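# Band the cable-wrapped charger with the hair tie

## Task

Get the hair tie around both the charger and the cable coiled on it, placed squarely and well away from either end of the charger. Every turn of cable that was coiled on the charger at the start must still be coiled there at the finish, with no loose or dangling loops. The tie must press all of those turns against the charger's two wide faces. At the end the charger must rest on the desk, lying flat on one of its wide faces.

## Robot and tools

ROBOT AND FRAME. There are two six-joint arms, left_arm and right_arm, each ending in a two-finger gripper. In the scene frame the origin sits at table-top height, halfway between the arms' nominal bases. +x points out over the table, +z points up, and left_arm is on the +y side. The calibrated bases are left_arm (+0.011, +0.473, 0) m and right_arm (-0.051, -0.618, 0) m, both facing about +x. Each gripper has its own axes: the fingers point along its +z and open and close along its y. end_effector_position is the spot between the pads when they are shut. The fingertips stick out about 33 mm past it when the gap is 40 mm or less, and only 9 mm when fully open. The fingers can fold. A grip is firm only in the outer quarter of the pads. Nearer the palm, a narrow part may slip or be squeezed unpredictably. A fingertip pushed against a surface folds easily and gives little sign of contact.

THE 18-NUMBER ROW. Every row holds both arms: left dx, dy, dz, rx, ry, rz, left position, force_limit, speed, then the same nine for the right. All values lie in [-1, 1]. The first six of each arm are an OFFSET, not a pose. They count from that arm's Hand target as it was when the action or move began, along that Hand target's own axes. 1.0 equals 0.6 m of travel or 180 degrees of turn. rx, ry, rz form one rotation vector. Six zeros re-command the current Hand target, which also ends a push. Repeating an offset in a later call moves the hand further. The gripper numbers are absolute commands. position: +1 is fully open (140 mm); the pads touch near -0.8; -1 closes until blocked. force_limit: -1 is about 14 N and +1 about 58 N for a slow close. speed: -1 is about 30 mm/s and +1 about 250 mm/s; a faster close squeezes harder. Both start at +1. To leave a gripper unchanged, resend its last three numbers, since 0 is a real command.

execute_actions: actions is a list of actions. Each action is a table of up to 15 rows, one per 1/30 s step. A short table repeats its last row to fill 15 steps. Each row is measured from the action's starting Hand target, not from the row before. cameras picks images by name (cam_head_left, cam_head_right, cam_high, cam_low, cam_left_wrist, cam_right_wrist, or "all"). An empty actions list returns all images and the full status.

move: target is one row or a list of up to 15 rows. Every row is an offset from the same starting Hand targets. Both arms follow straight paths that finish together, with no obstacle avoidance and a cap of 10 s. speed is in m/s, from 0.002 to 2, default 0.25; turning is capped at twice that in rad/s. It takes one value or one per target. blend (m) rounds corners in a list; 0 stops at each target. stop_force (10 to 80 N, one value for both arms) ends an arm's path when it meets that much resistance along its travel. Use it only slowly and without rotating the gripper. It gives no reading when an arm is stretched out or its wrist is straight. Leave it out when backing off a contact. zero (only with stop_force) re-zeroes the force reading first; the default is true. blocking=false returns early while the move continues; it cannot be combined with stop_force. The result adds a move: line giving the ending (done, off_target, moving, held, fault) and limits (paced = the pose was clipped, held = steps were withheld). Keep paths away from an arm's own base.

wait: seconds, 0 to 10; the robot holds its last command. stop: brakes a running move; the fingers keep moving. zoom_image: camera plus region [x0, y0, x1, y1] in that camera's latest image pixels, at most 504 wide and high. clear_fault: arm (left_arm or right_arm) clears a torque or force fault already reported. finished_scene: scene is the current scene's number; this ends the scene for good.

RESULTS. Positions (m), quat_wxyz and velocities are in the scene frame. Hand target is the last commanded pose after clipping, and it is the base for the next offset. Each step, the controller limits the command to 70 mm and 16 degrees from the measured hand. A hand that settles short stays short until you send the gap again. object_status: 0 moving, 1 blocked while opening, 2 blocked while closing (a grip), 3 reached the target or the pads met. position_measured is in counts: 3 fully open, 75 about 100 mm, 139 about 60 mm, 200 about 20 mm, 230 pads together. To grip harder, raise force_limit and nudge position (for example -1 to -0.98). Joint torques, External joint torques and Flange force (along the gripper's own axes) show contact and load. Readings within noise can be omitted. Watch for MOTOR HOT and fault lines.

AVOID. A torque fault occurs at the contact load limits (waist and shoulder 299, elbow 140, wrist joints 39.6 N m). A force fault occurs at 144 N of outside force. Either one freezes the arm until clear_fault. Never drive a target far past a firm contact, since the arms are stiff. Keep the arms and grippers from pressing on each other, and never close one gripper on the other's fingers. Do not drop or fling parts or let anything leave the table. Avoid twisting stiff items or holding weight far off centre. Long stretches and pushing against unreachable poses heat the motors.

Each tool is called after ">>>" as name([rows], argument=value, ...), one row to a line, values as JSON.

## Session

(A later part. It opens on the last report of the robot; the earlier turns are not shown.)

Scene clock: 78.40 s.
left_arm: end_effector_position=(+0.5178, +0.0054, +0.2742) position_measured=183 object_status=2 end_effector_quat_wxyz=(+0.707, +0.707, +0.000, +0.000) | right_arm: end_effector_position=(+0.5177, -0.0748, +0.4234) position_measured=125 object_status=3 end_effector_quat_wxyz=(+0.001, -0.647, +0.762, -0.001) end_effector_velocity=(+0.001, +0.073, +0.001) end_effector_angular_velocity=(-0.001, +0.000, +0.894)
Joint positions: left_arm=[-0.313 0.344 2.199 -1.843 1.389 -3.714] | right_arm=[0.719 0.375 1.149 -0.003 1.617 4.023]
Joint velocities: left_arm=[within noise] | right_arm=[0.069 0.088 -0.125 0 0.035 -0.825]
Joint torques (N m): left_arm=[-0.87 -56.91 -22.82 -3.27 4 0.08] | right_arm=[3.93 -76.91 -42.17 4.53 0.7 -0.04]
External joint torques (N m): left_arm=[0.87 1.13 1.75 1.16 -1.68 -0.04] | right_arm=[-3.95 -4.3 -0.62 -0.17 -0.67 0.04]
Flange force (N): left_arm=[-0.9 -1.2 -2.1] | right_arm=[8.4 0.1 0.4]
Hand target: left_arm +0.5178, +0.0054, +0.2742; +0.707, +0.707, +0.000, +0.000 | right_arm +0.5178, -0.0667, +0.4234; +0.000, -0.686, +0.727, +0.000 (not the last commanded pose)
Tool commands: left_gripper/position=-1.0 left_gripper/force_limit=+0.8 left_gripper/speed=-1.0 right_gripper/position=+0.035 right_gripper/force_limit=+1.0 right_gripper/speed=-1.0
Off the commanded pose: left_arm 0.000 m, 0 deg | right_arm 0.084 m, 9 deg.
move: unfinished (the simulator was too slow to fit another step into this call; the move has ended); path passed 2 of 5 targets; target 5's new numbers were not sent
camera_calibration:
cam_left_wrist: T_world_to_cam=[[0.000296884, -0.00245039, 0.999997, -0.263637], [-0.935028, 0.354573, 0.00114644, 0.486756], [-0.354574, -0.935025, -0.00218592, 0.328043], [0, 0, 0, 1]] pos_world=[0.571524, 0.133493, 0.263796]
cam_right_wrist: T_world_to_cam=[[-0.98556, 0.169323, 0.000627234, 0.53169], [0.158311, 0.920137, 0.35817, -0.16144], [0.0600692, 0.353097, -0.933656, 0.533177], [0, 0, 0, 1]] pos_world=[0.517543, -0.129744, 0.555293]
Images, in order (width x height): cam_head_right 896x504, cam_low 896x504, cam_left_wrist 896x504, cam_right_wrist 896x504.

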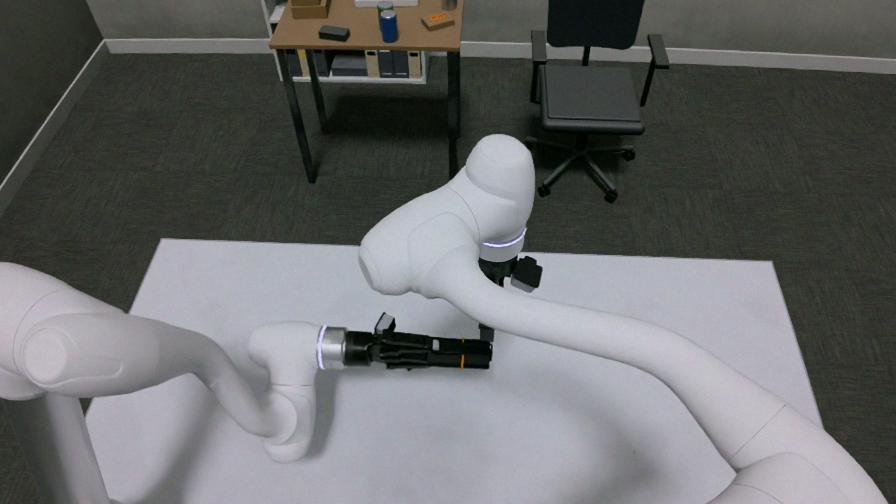

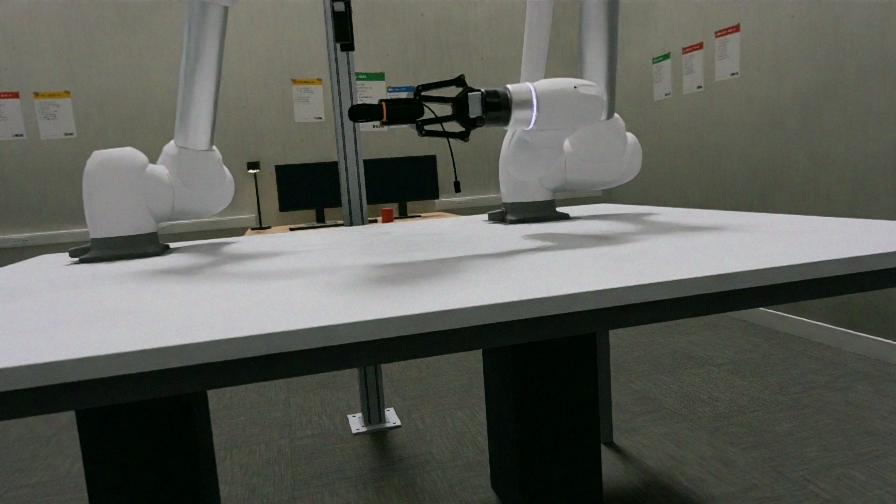

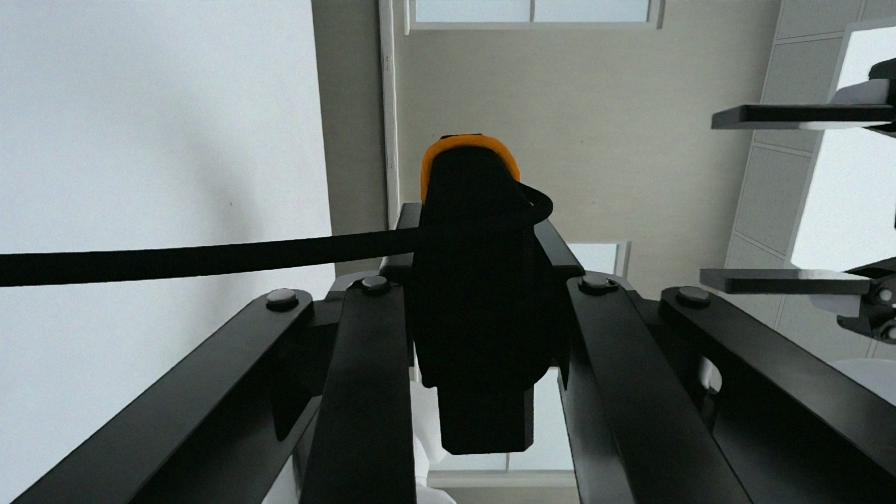

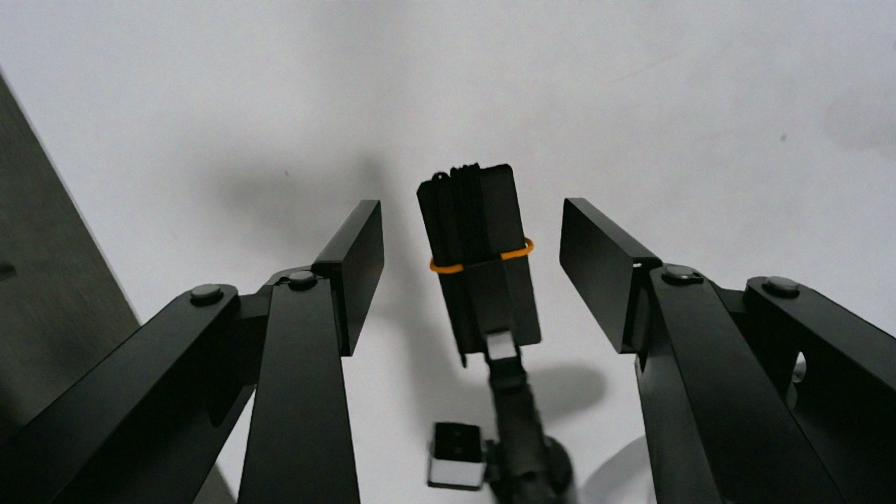

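>>> move(target=[0,0,0,0,0,0,-1,0.8,-1,0.0138,-0.0008,0.1223,0,0,-0.0183,0.2,1,0], speed=0.2, cameras=["cam_right_wrist","cam_low"])

>>> zoom_image(camera="cam_right_wrist", region=[320, 120, 620, 340])

Scene clock: 79.73 s.
left_arm: end_effector_position=(+0.5178, +0.0054, +0.2742) position_measured=183 object_status=2 end_effector_quat_wxyz=(+0.707, +0.707, +0.000, +0.000) | right_arm: end_effector_position=(+0.5178, -0.0751, +0.3501) position_measured=104 object_status=3 end_effector_quat_wxyz=(+0.000, +0.707, -0.707, +0.000)
Joint positions: left_arm=[-0.313 0.344 2.199 -1.843 1.389 -3.714] | right_arm=[0.718 0.378 1.276 -0.001 1.488 3.861]
Joint torques (N m): left_arm=[-0.79 -57.27 -22.88 -3.24 4 0] | right_arm=[1.72 -77.84 -42.52 4.55 0.37 0.02]
External joint torques (N m): left_arm=[0.88 0.56 1.65 1.11 -1.65 0.05] | right_arm=[-1.8 -4.34 -0.47 -0.18 -0.35 -0.02]
Flange force (N): left_arm=[-1.4 -0.4 -2.2] | right_arm=[6.2 3.1 -0.7]
Hand target: left_arm +0.5178, +0.0054, +0.2742; +0.707, +0.707, +0.000, +0.000 | right_arm +0.5178, -0.0751, +0.3500; +0.000, +0.707, -0.707, +0.000
Off the commanded pose: left_arm 0.000 m, 0 deg | right_arm 0.000 m, 0 deg.
move: done
camera_calibration:
cam_right_wrist: T_world_to_cam=[[-0.999959, 0.00851771, 0.00304797, 0.526518], [0.00904432, 0.933646, 0.358083, -0.0566649], [0.000204322, 0.358096, -0.933685, 0.496214], [0, 0, 0, 1]] pos_world=[0.526908, -0.129272, 0.481993]
Images, in order (width x height): cam_low 896x504, cam_right_wrist 896x504.

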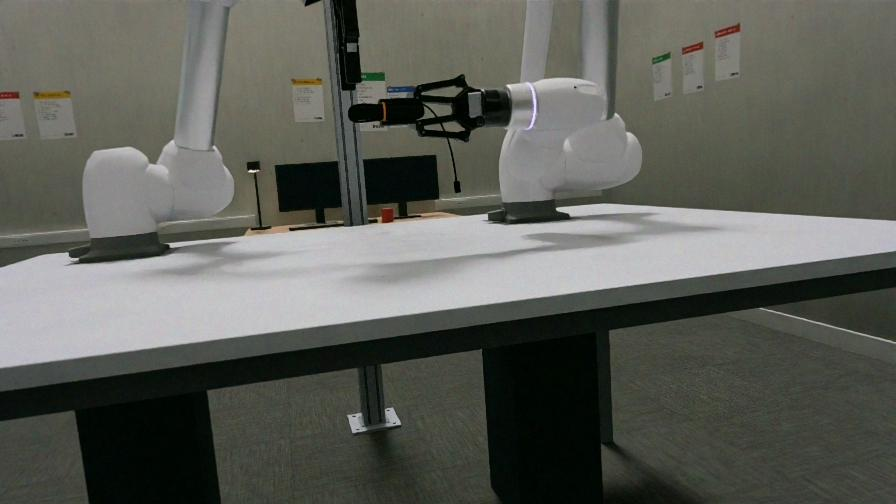

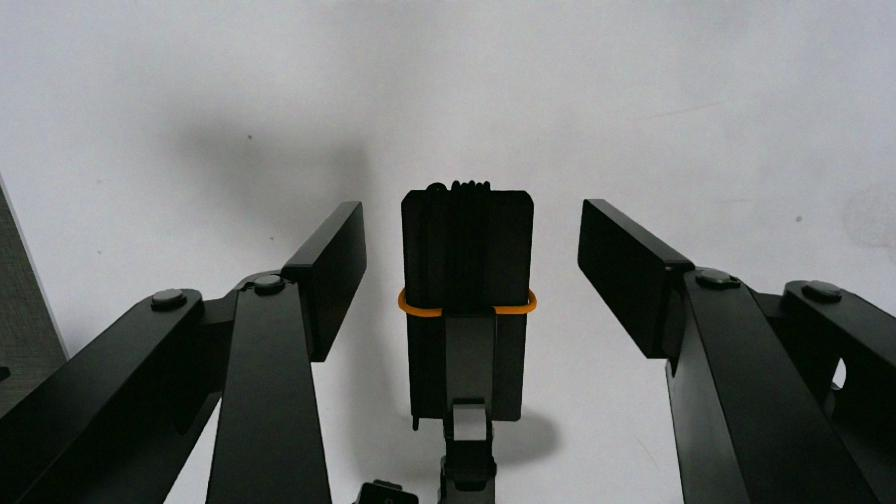

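Scaled by 1.680 from the camera's 896x504 image, which has a finer 1280x720 frame.

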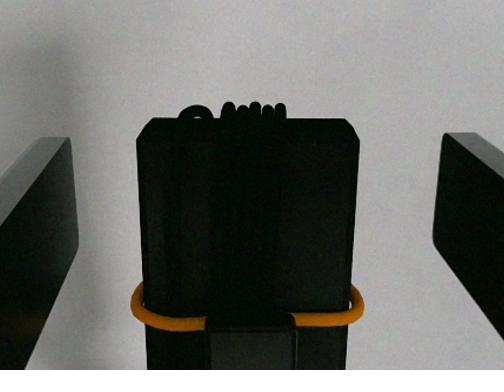

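>>> move([
  [0,0,0,0,0,0,-1,0.8,-1,-0.015,0,0.0943,0,0,0,0.2,1,0],
  [0,0,0,0,0,0,-1,0.8,-1,-0.015,0,0.0943,0,0,0,-1,1,-1],
], speed=0.1, cameras=["cam_right_wrist","cam_low","cam_left_wrist"])

>>> zoom_image(camera="cam_low", region=[330, 60, 500, 170])

Scene clock: 82.73 s.
left_arm: end_effector_position=(+0.5178, +0.0054, +0.2742) position_measured=183 object_status=2 end_effector_quat_wxyz=(+0.707, +0.707, +0.000, +0.000) | right_arm: end_effector_position=(+0.5179, -0.0661, +0.2935) position_measured=139 object_status=0 end_effector_quat_wxyz=(+0.000, +0.707, -0.707, +0.000)
Joint positions: left_arm=[-0.313 0.344 2.199 -1.843 1.389 -3.714] | right_arm=[0.727 0.4 1.346 -0.001 1.396 3.869]
Joint torques (N m): left_arm=[-1.44 -59.9 -25 -4.07 5.52 -0.03] | right_arm=[2.3 -76.18 -40.48 4.63 0.02 0.08]
External joint torques (N m): left_arm=[1.49 3.65 3.92 1.95 -3.19 0.07] | right_arm=[-2.38 -7.34 -1.75 -0.33 0.01 -0.08]
Flange force (N): left_arm=[-1.4 -5.4 -3.2] | right_arm=[7.8 3.6 -4.6]
Hand target: left_arm +0.5178, +0.0054, +0.2742; +0.707, +0.707, +0.000, +0.000 | right_arm +0.5179, -0.0661, +0.2935; +0.000, +0.707, -0.707, +0.000
Off the commanded pose: left_arm 0.000 m, 0 deg | right_arm 0.000 m, 0 deg.
move: done
camera_calibration:
cam_left_wrist: T_world_to_cam=[[0.000390931, -0.00248437, 0.999997, -0.263686], [-0.935028, 0.354573, 0.00124643, 0.486729], [-0.354575, -0.935025, -0.00218434, 0.328043], [0, 0, 0, 1]] pos_world=[0.571524, 0.133493, 0.263796]
cam_right_wrist: T_world_to_cam=[[-0.999959, 0.00851771, 0.00304797, 0.526614], [0.00904432, 0.933646, 0.358083, -0.0448002], [0.000204322, 0.358096, -0.933685, 0.440144], [0, 0, 0, 1]] pos_world=[0.526908, -0.120272, 0.425393]
Images, in order (width x height): cam_low 896x504, cam_left_wrist 896x504, cam_right_wrist 896x504.

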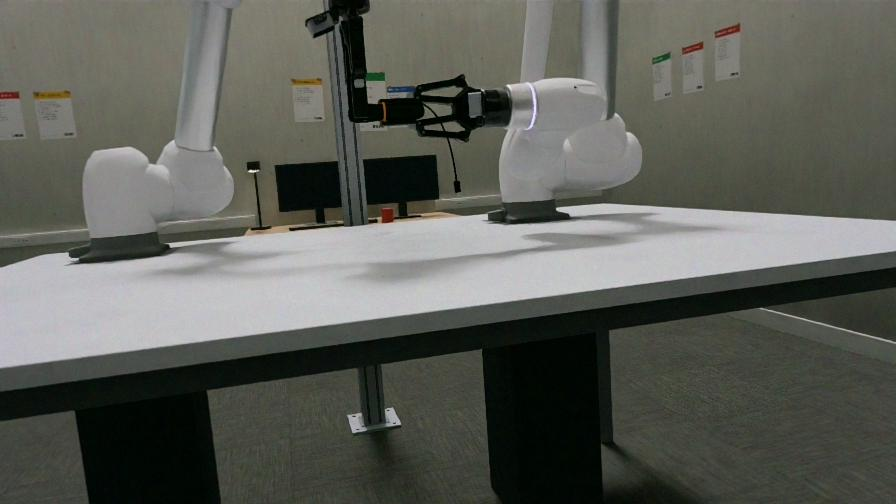

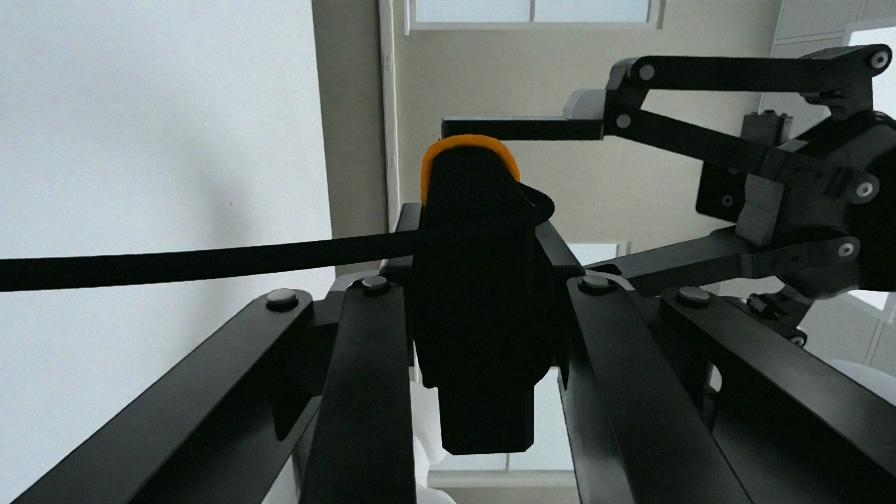

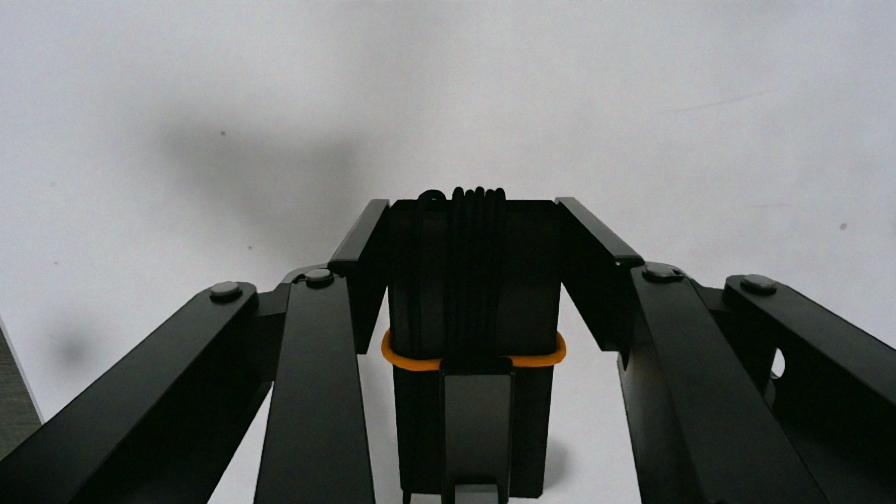

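Scaled by 2.965 from the camera's 896x504 image, which has a finer 1280x720 frame.

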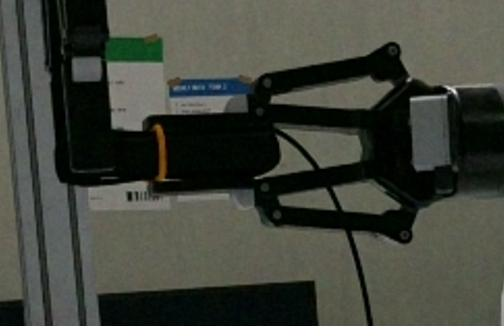

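>>> wait(seconds=0.4)

>>> execute_actions([
  [[0,0,0,0,0,0,-0.22,1,-1,0,0,0,0,0,0,-1,1,-1]],
  [[0,0,0,0,0,0,-0.22,1,-1,0,0,0,0,0,0,-1,1,-1]],
], cameras=["cam_left_wrist","cam_right_wrist","cam_low"])

>>> zoom_image(camera="cam_low", region=[330, 60, 500, 170])

>>> zoom_image(camera="cam_right_wrist", region=[320, 160, 640, 400])

Scene clock: 84.17 s.
left_arm: end_effector_position=(+0.5178, +0.0054, +0.2742) position_measured=183 object_status=2 end_effector_quat_wxyz=(+0.707, +0.707, +0.000, +0.000) | right_arm: end_effector_position=(+0.5179, -0.0661, +0.2935) position_measured=139 object_status=2 end_effector_quat_wxyz=(+0.000, +0.707, -0.707, +0.000)
Joint positions: left_arm=[-0.313 0.344 2.199 -1.843 1.389 -3.714] | right_arm=[0.727 0.4 1.346 -0.001 1.396 3.869]
Joint torques (N m): left_arm=[-1.29 -59.97 -24.56 -3.93 5.15 -0.02] | right_arm=[2.08 -76.81 -40.88 4.59 0.06 0.09]
External joint torques (N m): left_arm=[1.24 4.53 3.54 1.82 -2.84 0.07] | right_arm=[-2.03 -6.77 -1.36 -0.29 -0.03 -0.09]
Flange force (N): left_arm=[0.0 -6.9 -2.5] | right_arm=[7.5 3.9 -3.8]
Hand target: left_arm +0.5178, +0.0054, +0.2742; +0.707, +0.707, +0.000, +0.000 | right_arm +0.5179, -0.0661, +0.2935; +0.000, +0.707, -0.707, +0.000
Tool commands: left_gripper/position=-1.0 left_gripper/force_limit=+0.8 left_gripper/speed=-1.0 right_gripper/position=-1.0 right_gripper/force_limit=+1.0 right_gripper/speed=-1.0
Off the commanded pose: left_arm 0.000 m, 0 deg | right_arm 0.000 m, 0 deg.
wait: 0.40 s; at rest from the start

Scene clock: 85.37 s.
left_arm: end_effector_position=(+0.5178, +0.0054, +0.2742) position_measured=157 object_status=3 end_effector_quat_wxyz=(+0.707, +0.707, +0.000, +0.000) | right_arm: end_effector_position=(+0.5179, -0.0661, +0.2934) position_measured=139 object_status=2 end_effector_quat_wxyz=(+0.000, +0.707, -0.707, +0.000)
Joint positions: left_arm=[-0.313 0.344 2.199 -1.843 1.389 -3.714] | right_arm=[0.727 0.4 1.346 -0.001 1.396 3.869]
Joint torques (N m): left_arm=[-0.78 -55.05 -21.4 -2.55 2.89 -0.04] | right_arm=[1.87 -82.41 -44.72 4.63 0.17 0.02]
External joint torques (N m): left_arm=[0.75 -0.55 0.43 0.45 -0.58 0.09] | right_arm=[-2.03 -1.04 2.47 -0.33 -0.14 -0.02]
External joint torques at the end of the 1st action: left_arm=[0.55 -1.14 0.26 0.57 -0.51 0.01] | right_arm=[-1.53 -1.16 2.19 -0.31 -0.26 -0.08]
Flange force (N): left_arm=[-0.8 1.0 -1.8] | right_arm=[7.2 3.7 3.4]
Flange force at the end of the 1st action (N): left_arm=[-1.1 2.2 -1.8] | right_arm=[6.5 3.8 3.2]
Hand target: left_arm +0.5178, +0.0054, +0.2742; +0.707, +0.707, +0.000, +0.000 | right_arm +0.5179, -0.0661, +0.2935; +0.000, +0.707, -0.707, +0.000
Off the commanded pose: left_arm 0.000 m, 0 deg | right_arm 0.000 m, 0 deg.
camera_calibration:
cam_left_wrist: T_world_to_cam=[[0.000390931, -0.00248437, 0.999997, -0.263686], [-0.935028, 0.354573, 0.00124643, 0.486729], [-0.354575, -0.935025, -0.00218434, 0.328043], [0, 0, 0, 1]] pos_world=[0.571524, 0.133493, 0.263796]
cam_right_wrist: T_world_to_cam=[[-0.999959, 0.00851771, 0.00304797, 0.526614], [0.00904432, 0.933646, 0.358083, -0.0448002], [0.000204322, 0.358096, -0.933685, 0.440144], [0, 0, 0, 1]] pos_world=[0.526908, -0.120272, 0.425393]
Images, in order (width x height): cam_low 896x504, cam_left_wrist 896x504, cam_right_wrist 896x504.

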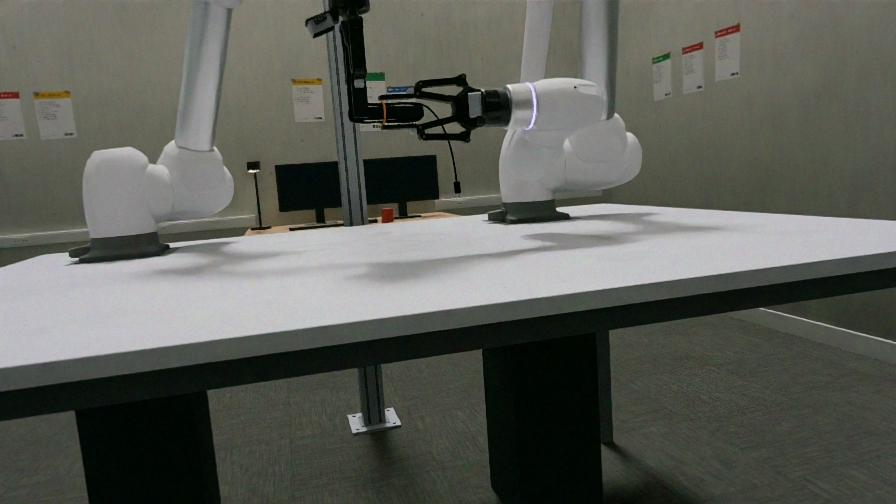

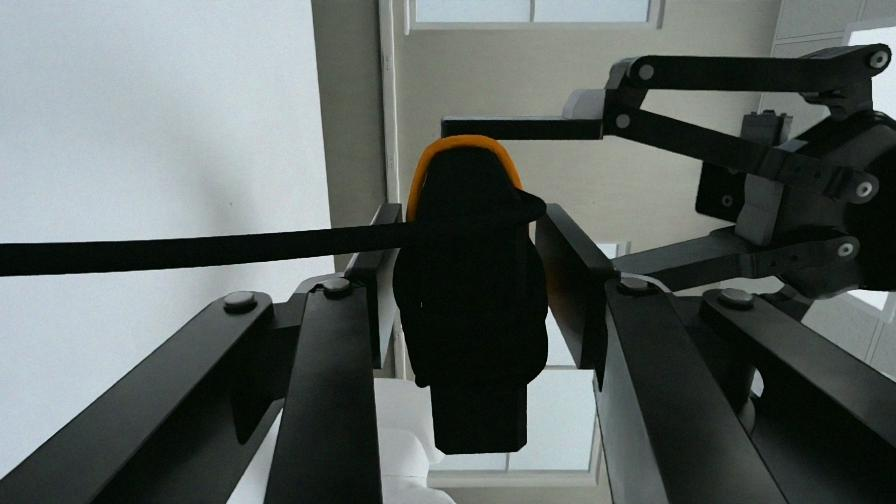

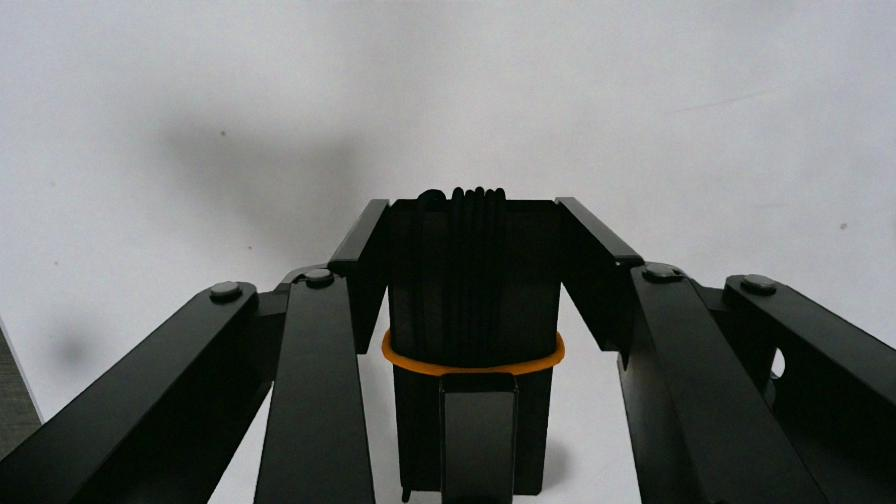

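Scaled by 2.965 from the camera's 896x504 image, which has a finer 1280x720 frame.

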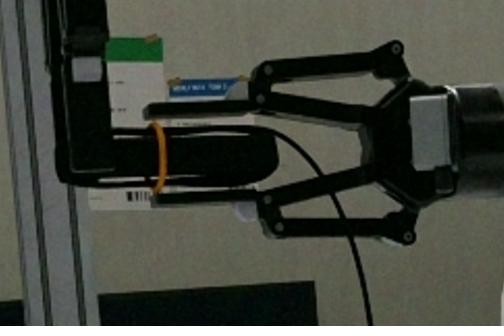

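Scaled by 1.575 from the camera's 896x504 image, which has a finer 1280x720 frame.

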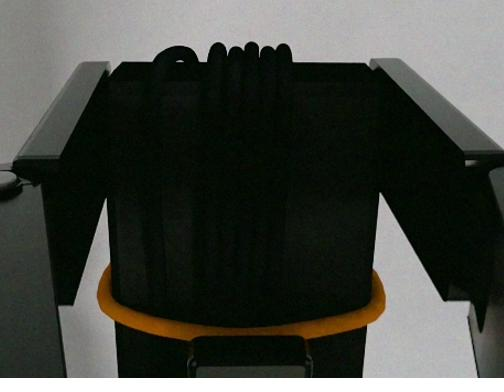

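>>> move([
  [0,0,-0.25,0,0,0,-0.22,1,-1,0,0,0,0,0,0,-1,1,-1],
  [0,0.12,-0.3,0,0,0,-0.22,1,-1,0,0,0.2125,0,0,0,-1,1,-1],
  [0,0.12,-0.3,0,0,0,-0.22,1,-1,0.2167,0,0.395,0,0,0,-1,1,-1],
], speed=[0.15,0.15,0.1], blend=0.02, cameras=["cam_head_left","cam_low","cam_right_wrist"])

>>> zoom_image(camera="cam_low", region=[240, 150, 500, 290])

>>> zoom_image(camera="cam_right_wrist", region=[320, 160, 640, 400])

Scene clock: 90.00 s.
left_arm: end_effector_position=(+0.5179, +0.1854, +0.3462) position_measured=157 object_status=3 end_effector_quat_wxyz=(+0.707, +0.707, +0.000, +0.000) | right_arm: end_effector_position=(+0.5179, -0.1963, +0.0566) position_measured=139 object_status=2 end_effector_quat_wxyz=(+0.000, +0.707, -0.707, +0.001)
Joint positions: left_arm=[0.033 0.212 2.188 -1.556 1.584 -3.882] | right_arm=[0.589 0.424 1.775 -0.001 0.943 3.732]
Joint torques (N m): left_arm=[-0.99 -46.03 -25.41 -2.3 2.62 0.01] | right_arm=[1.8 -76.88 -36.3 3.73 0.18 0.21]
External joint torques (N m): left_arm=[0.93 -0.57 0.36 0.48 -0.59 0.04] | right_arm=[-1.57 -1.66 1.44 -0.18 -0.16 -0.21]
Flange force (N): left_arm=[-1.5 0.5 -1.6] | right_arm=[5.3 2.9 -0.3]
Hand target: left_arm +0.5179, +0.1854, +0.3462; +0.707, +0.707, +0.000, +0.000 | right_arm +0.5179, -0.1963, +0.0566; +0.000, +0.707, -0.707, +0.000
Off the commanded pose: left_arm 0.000 m, 0 deg | right_arm 0.000 m, 0 deg.
move: done
camera_calibration:
cam_right_wrist: T_world_to_cam=[[-0.99996, 0.00842413, 0.00301276, 0.528429], [0.00894434, 0.933647, 0.358083, 0.161607], [0.000203692, 0.358096, -0.933685, 0.265672], [0, 0, 0, 1]] pos_world=[0.526908, -0.250472, 0.188593]
Images, in order (width x height): cam_head_left 896x504, cam_low 896x504, cam_right_wrist 896x504.

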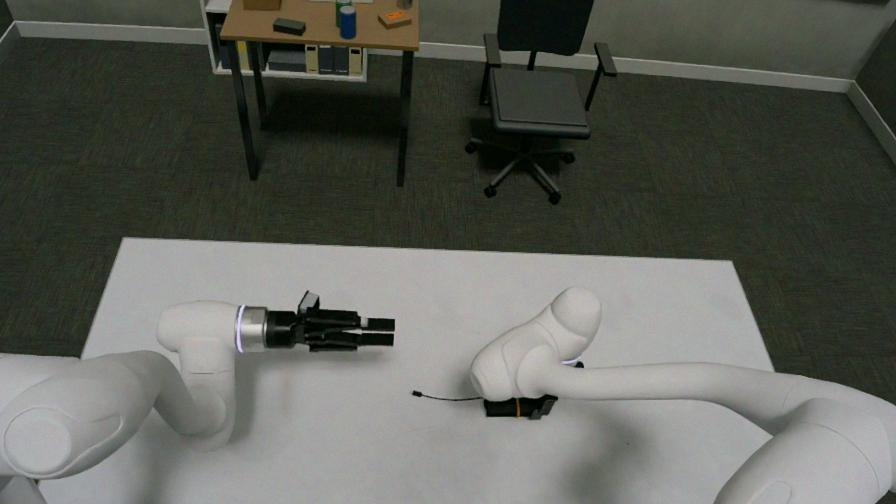

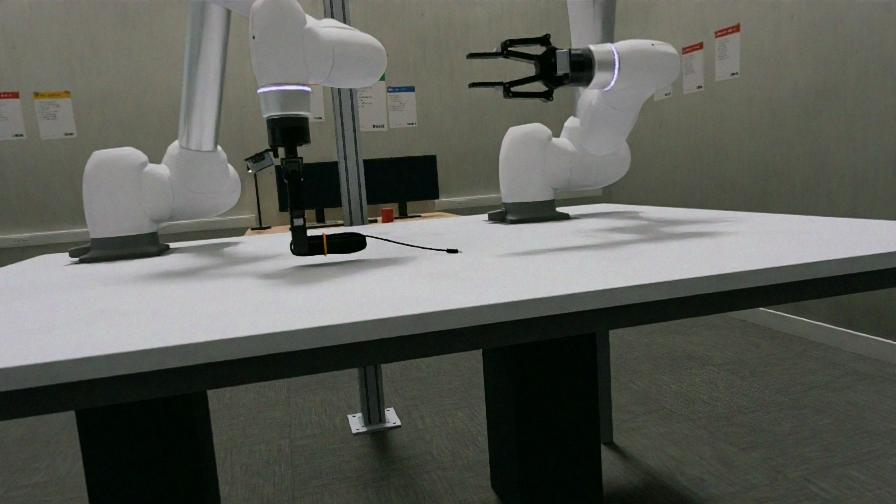

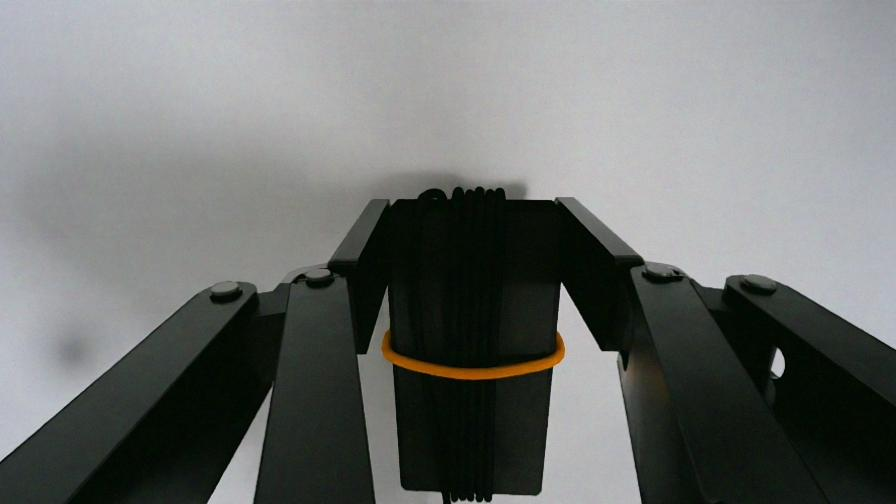

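Scaled by 1.938 from the camera's 896x504 image, which has a finer 1280x720 frame.

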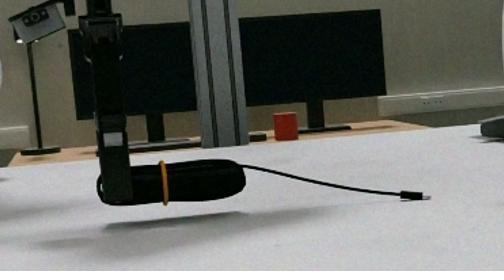

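Scaled by 1.575 from the camera's 896x504 image, which has a finer 1280x720 frame.

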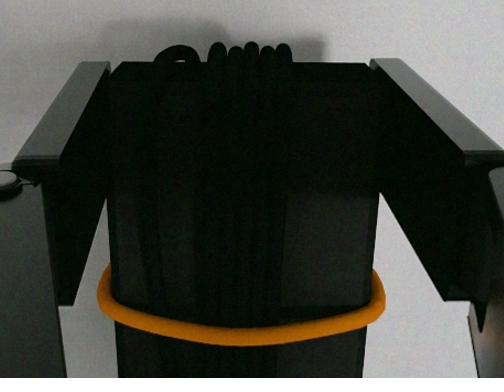

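>>> move(target=[0,0,0,0,0,0,-0.22,1,-1,0,0,0.036,0,0,0,-1,1,-1], speed=0.012, stop_force=10, cameras=["cam_right_wrist","cam_low"])

>>> zoom_image(camera="cam_low", region=[240, 150, 500, 290])

Scene clock: 92.63 s.
left_arm: end_effector_position=(+0.5179, +0.1854, +0.3462) position_measured=157 object_status=3 end_effector_quat_wxyz=(+0.707, +0.707, +0.000, +0.000) | right_arm: end_effector_position=(+0.5180, -0.1963, +0.0359) position_measured=139 object_status=2 end_effector_quat_wxyz=(+0.000, +0.707, -0.707, +0.001)
Joint positions: left_arm=[0.033 0.212 2.188 -1.556 1.584 -3.882] | right_arm=[0.589 0.445 1.789 -0.001 0.908 3.732]
Joint torques (N m): left_arm=[-0.28 -46.08 -25.64 -2.24 2.62 0.04] | right_arm=[1.82 -68.72 -30.1 3.47 0.53 0.07]
External joint torques (N m): left_arm=[0.28 -0.73 0.55 0.42 -0.58 0] | right_arm=[-1.81 -10.6 -3.72 -0.03 -0.52 -0.07]
Flange force (N): left_arm=[-2.0 0.7 -0.2] | right_arm=[6.1 3.7 -12.3]
Hand target: left_arm +0.5179, +0.1854, +0.3462; +0.707, +0.707, +0.000, +0.000 | right_arm +0.5179, -0.1963, +0.0360; +0.000, +0.707, -0.707, +0.000 (not the last commanded pose)
Off the commanded pose: left_arm 0.000 m, 0 deg | right_arm 0.001 m, 0 deg.
move: contact (right_arm)
camera_calibration:
cam_right_wrist: T_world_to_cam=[[-0.99996, 0.00845974, 0.00292029, 0.528615], [0.00894444, 0.933613, 0.358172, 0.168996], [0.000303623, 0.358183, -0.933651, 0.246308], [0, 0, 0, 1]] pos_world=[0.527008, -0.250472, 0.167893]
Images, in order (width x height): cam_low 896x504, cam_right_wrist 896x504.

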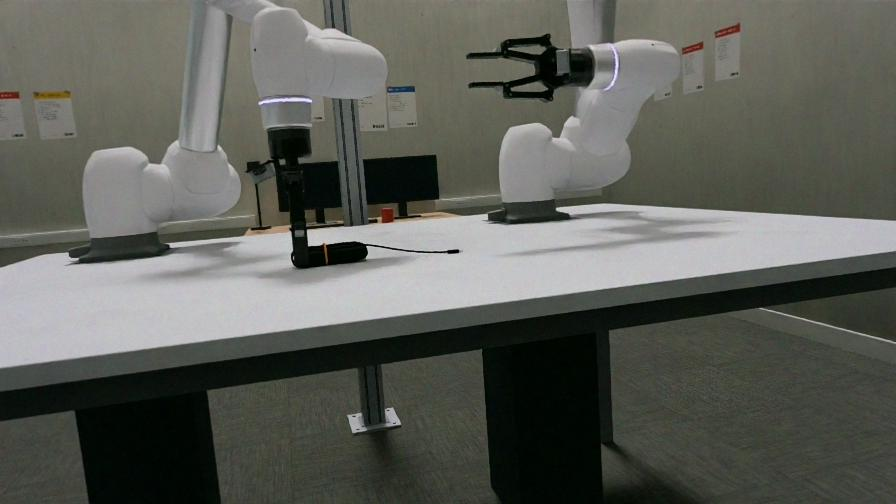

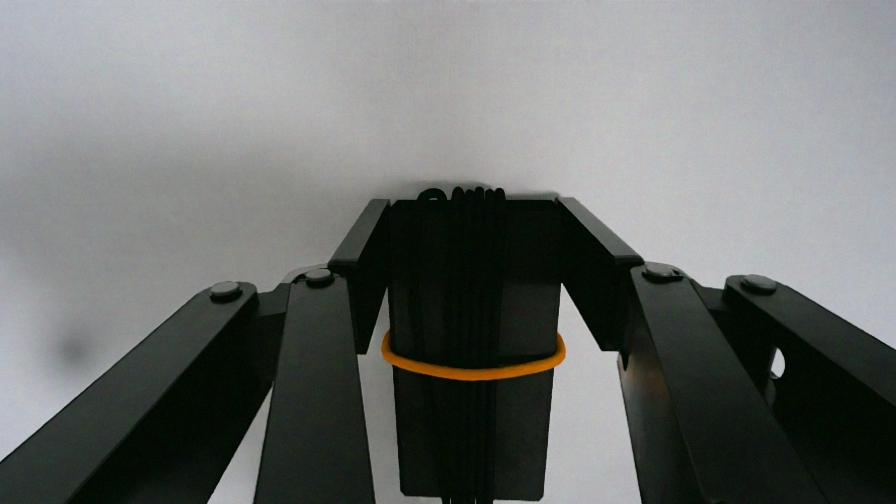

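Scaled by 1.938 from the camera's 896x504 image, which has a finer 1280x720 frame.

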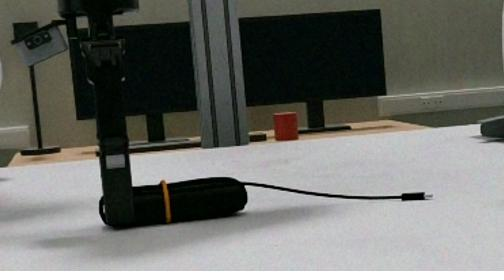

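>>> move([
  [0,0,0,0,0,0,-0.22,1,-1,0,0,-0.0008,0,0,0,-1,1,-1],
  [0,0,0,0,0,0,-0.22,1,-1,0,0,-0.0008,0,0,0,0.2,1,-1],
  [0,0,0,0,0,0,-0.22,1,-1,0,0,-0.15,0,0,0,0.2,1,-1],
  [0,0,0,0,0,0,-0.22,1,-1,-0.02,0,-0.42,0,0,0,0.2,1,-1],
], speed=[0.01,0.05,0.12,0.25], blend=[0,0,0.02,0], cameras=["cam_right_wrist","cam_low","cam_head_right"])

>>> zoom_image(camera="cam_low", region=[260, 200, 480, 290])

>>> zoom_image(camera="cam_right_wrist", region=[350, 120, 600, 370])

Scene clock: 96.47 s.
left_arm: end_effector_position=(+0.5179, +0.1854, +0.3462) position_measured=157 object_status=3 end_effector_quat_wxyz=(+0.707, +0.707, +0.000, +0.000) | right_arm: end_effector_position=(+0.5178, -0.1841, +0.2879) position_measured=104 object_status=3 end_effector_quat_wxyz=(+0.000, +0.707, -0.707, +0.000)
Joint positions: left_arm=[0.033 0.212 2.188 -1.556 1.584 -3.882] | right_arm=[0.603 0.279 1.523 -0.001 1.339 3.746]
Joint torques (N m): left_arm=[-0.42 -46.27 -25.46 -2.18 2.58 0] | right_arm=[1.7 -67.24 -42.03 4.27 0.12 0.06]
External joint torques (N m): left_arm=[0.45 -0.54 0.38 0.36 -0.55 0.05] | right_arm=[-1.81 -3.51 0.31 -0.02 -0.1 -0.06]
Flange force (N): left_arm=[-1.4 0.4 -0.5] | right_arm=[5.9 3.5 -0.7]
Hand target: left_arm +0.5179, +0.1854, +0.3462; +0.707, +0.707, +0.000, +0.000 | right_arm +0.5178, -0.1841, +0.2880; +0.000, +0.707, -0.707, +0.000
Off the commanded pose: left_arm 0.000 m, 0 deg | right_arm 0.000 m, 0 deg.
move: done
camera_calibration:
cam_right_wrist: T_world_to_cam=[[-0.999959, 0.00851809, 0.0030491, 0.527536], [0.00904506, 0.933612, 0.358171, 0.0673311], [0.000204256, 0.358184, -0.933651, 0.477178], [0, 0, 0, 1]] pos_world=[0.526808, -0.238272, 0.419793]
Images, in order (width x height): cam_head_right 896x504, cam_low 896x504, cam_right_wrist 896x504.

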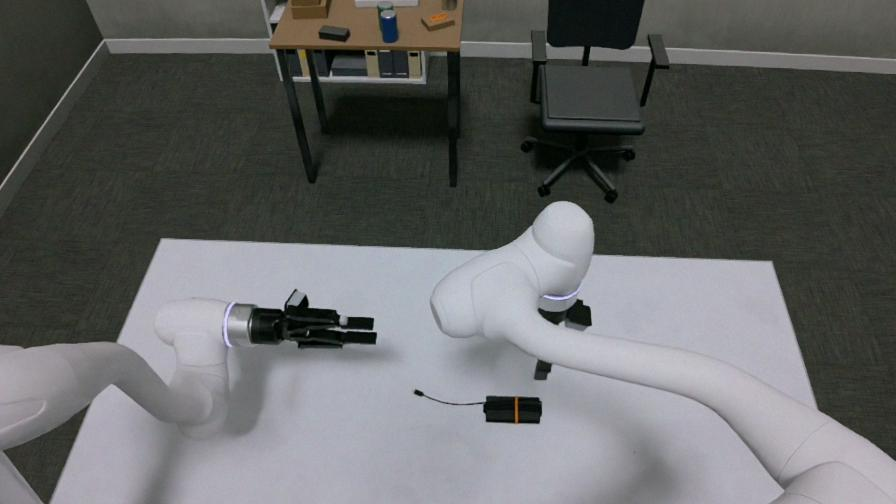

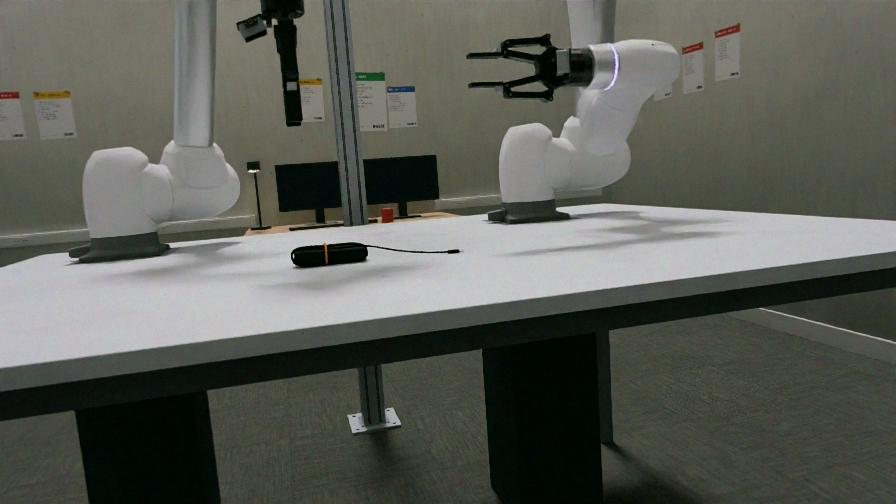

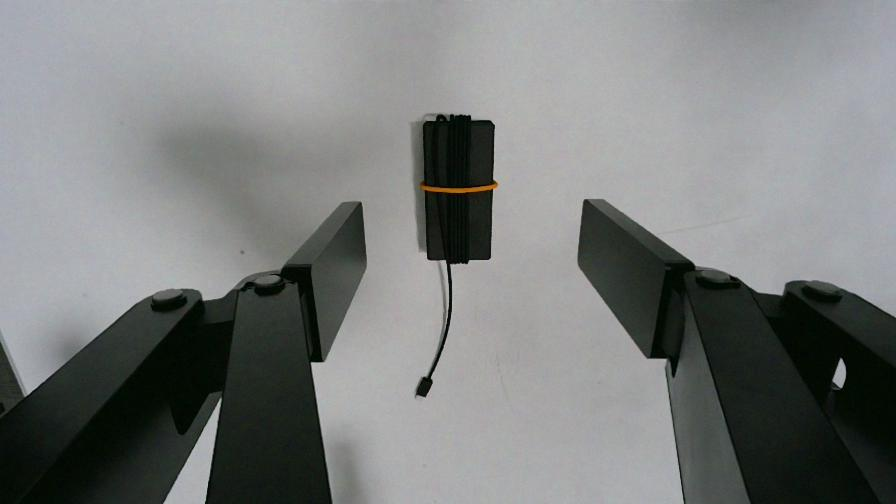

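Scaled by 2.291 from the camera's 896x504 image, which has a finer 1280x720 frame.

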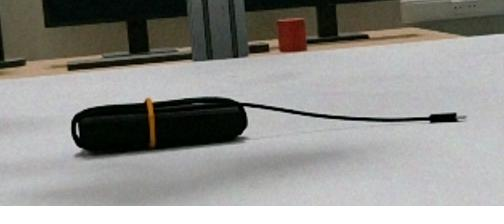

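Scaled by 2.016 from the camera's 896x504 image, which has a finer 1280x720 frame.

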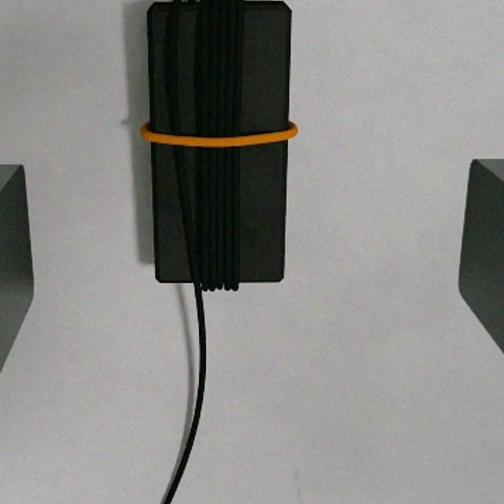

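>>> finished_scene(scene=2)

The scene is finished: the task was done.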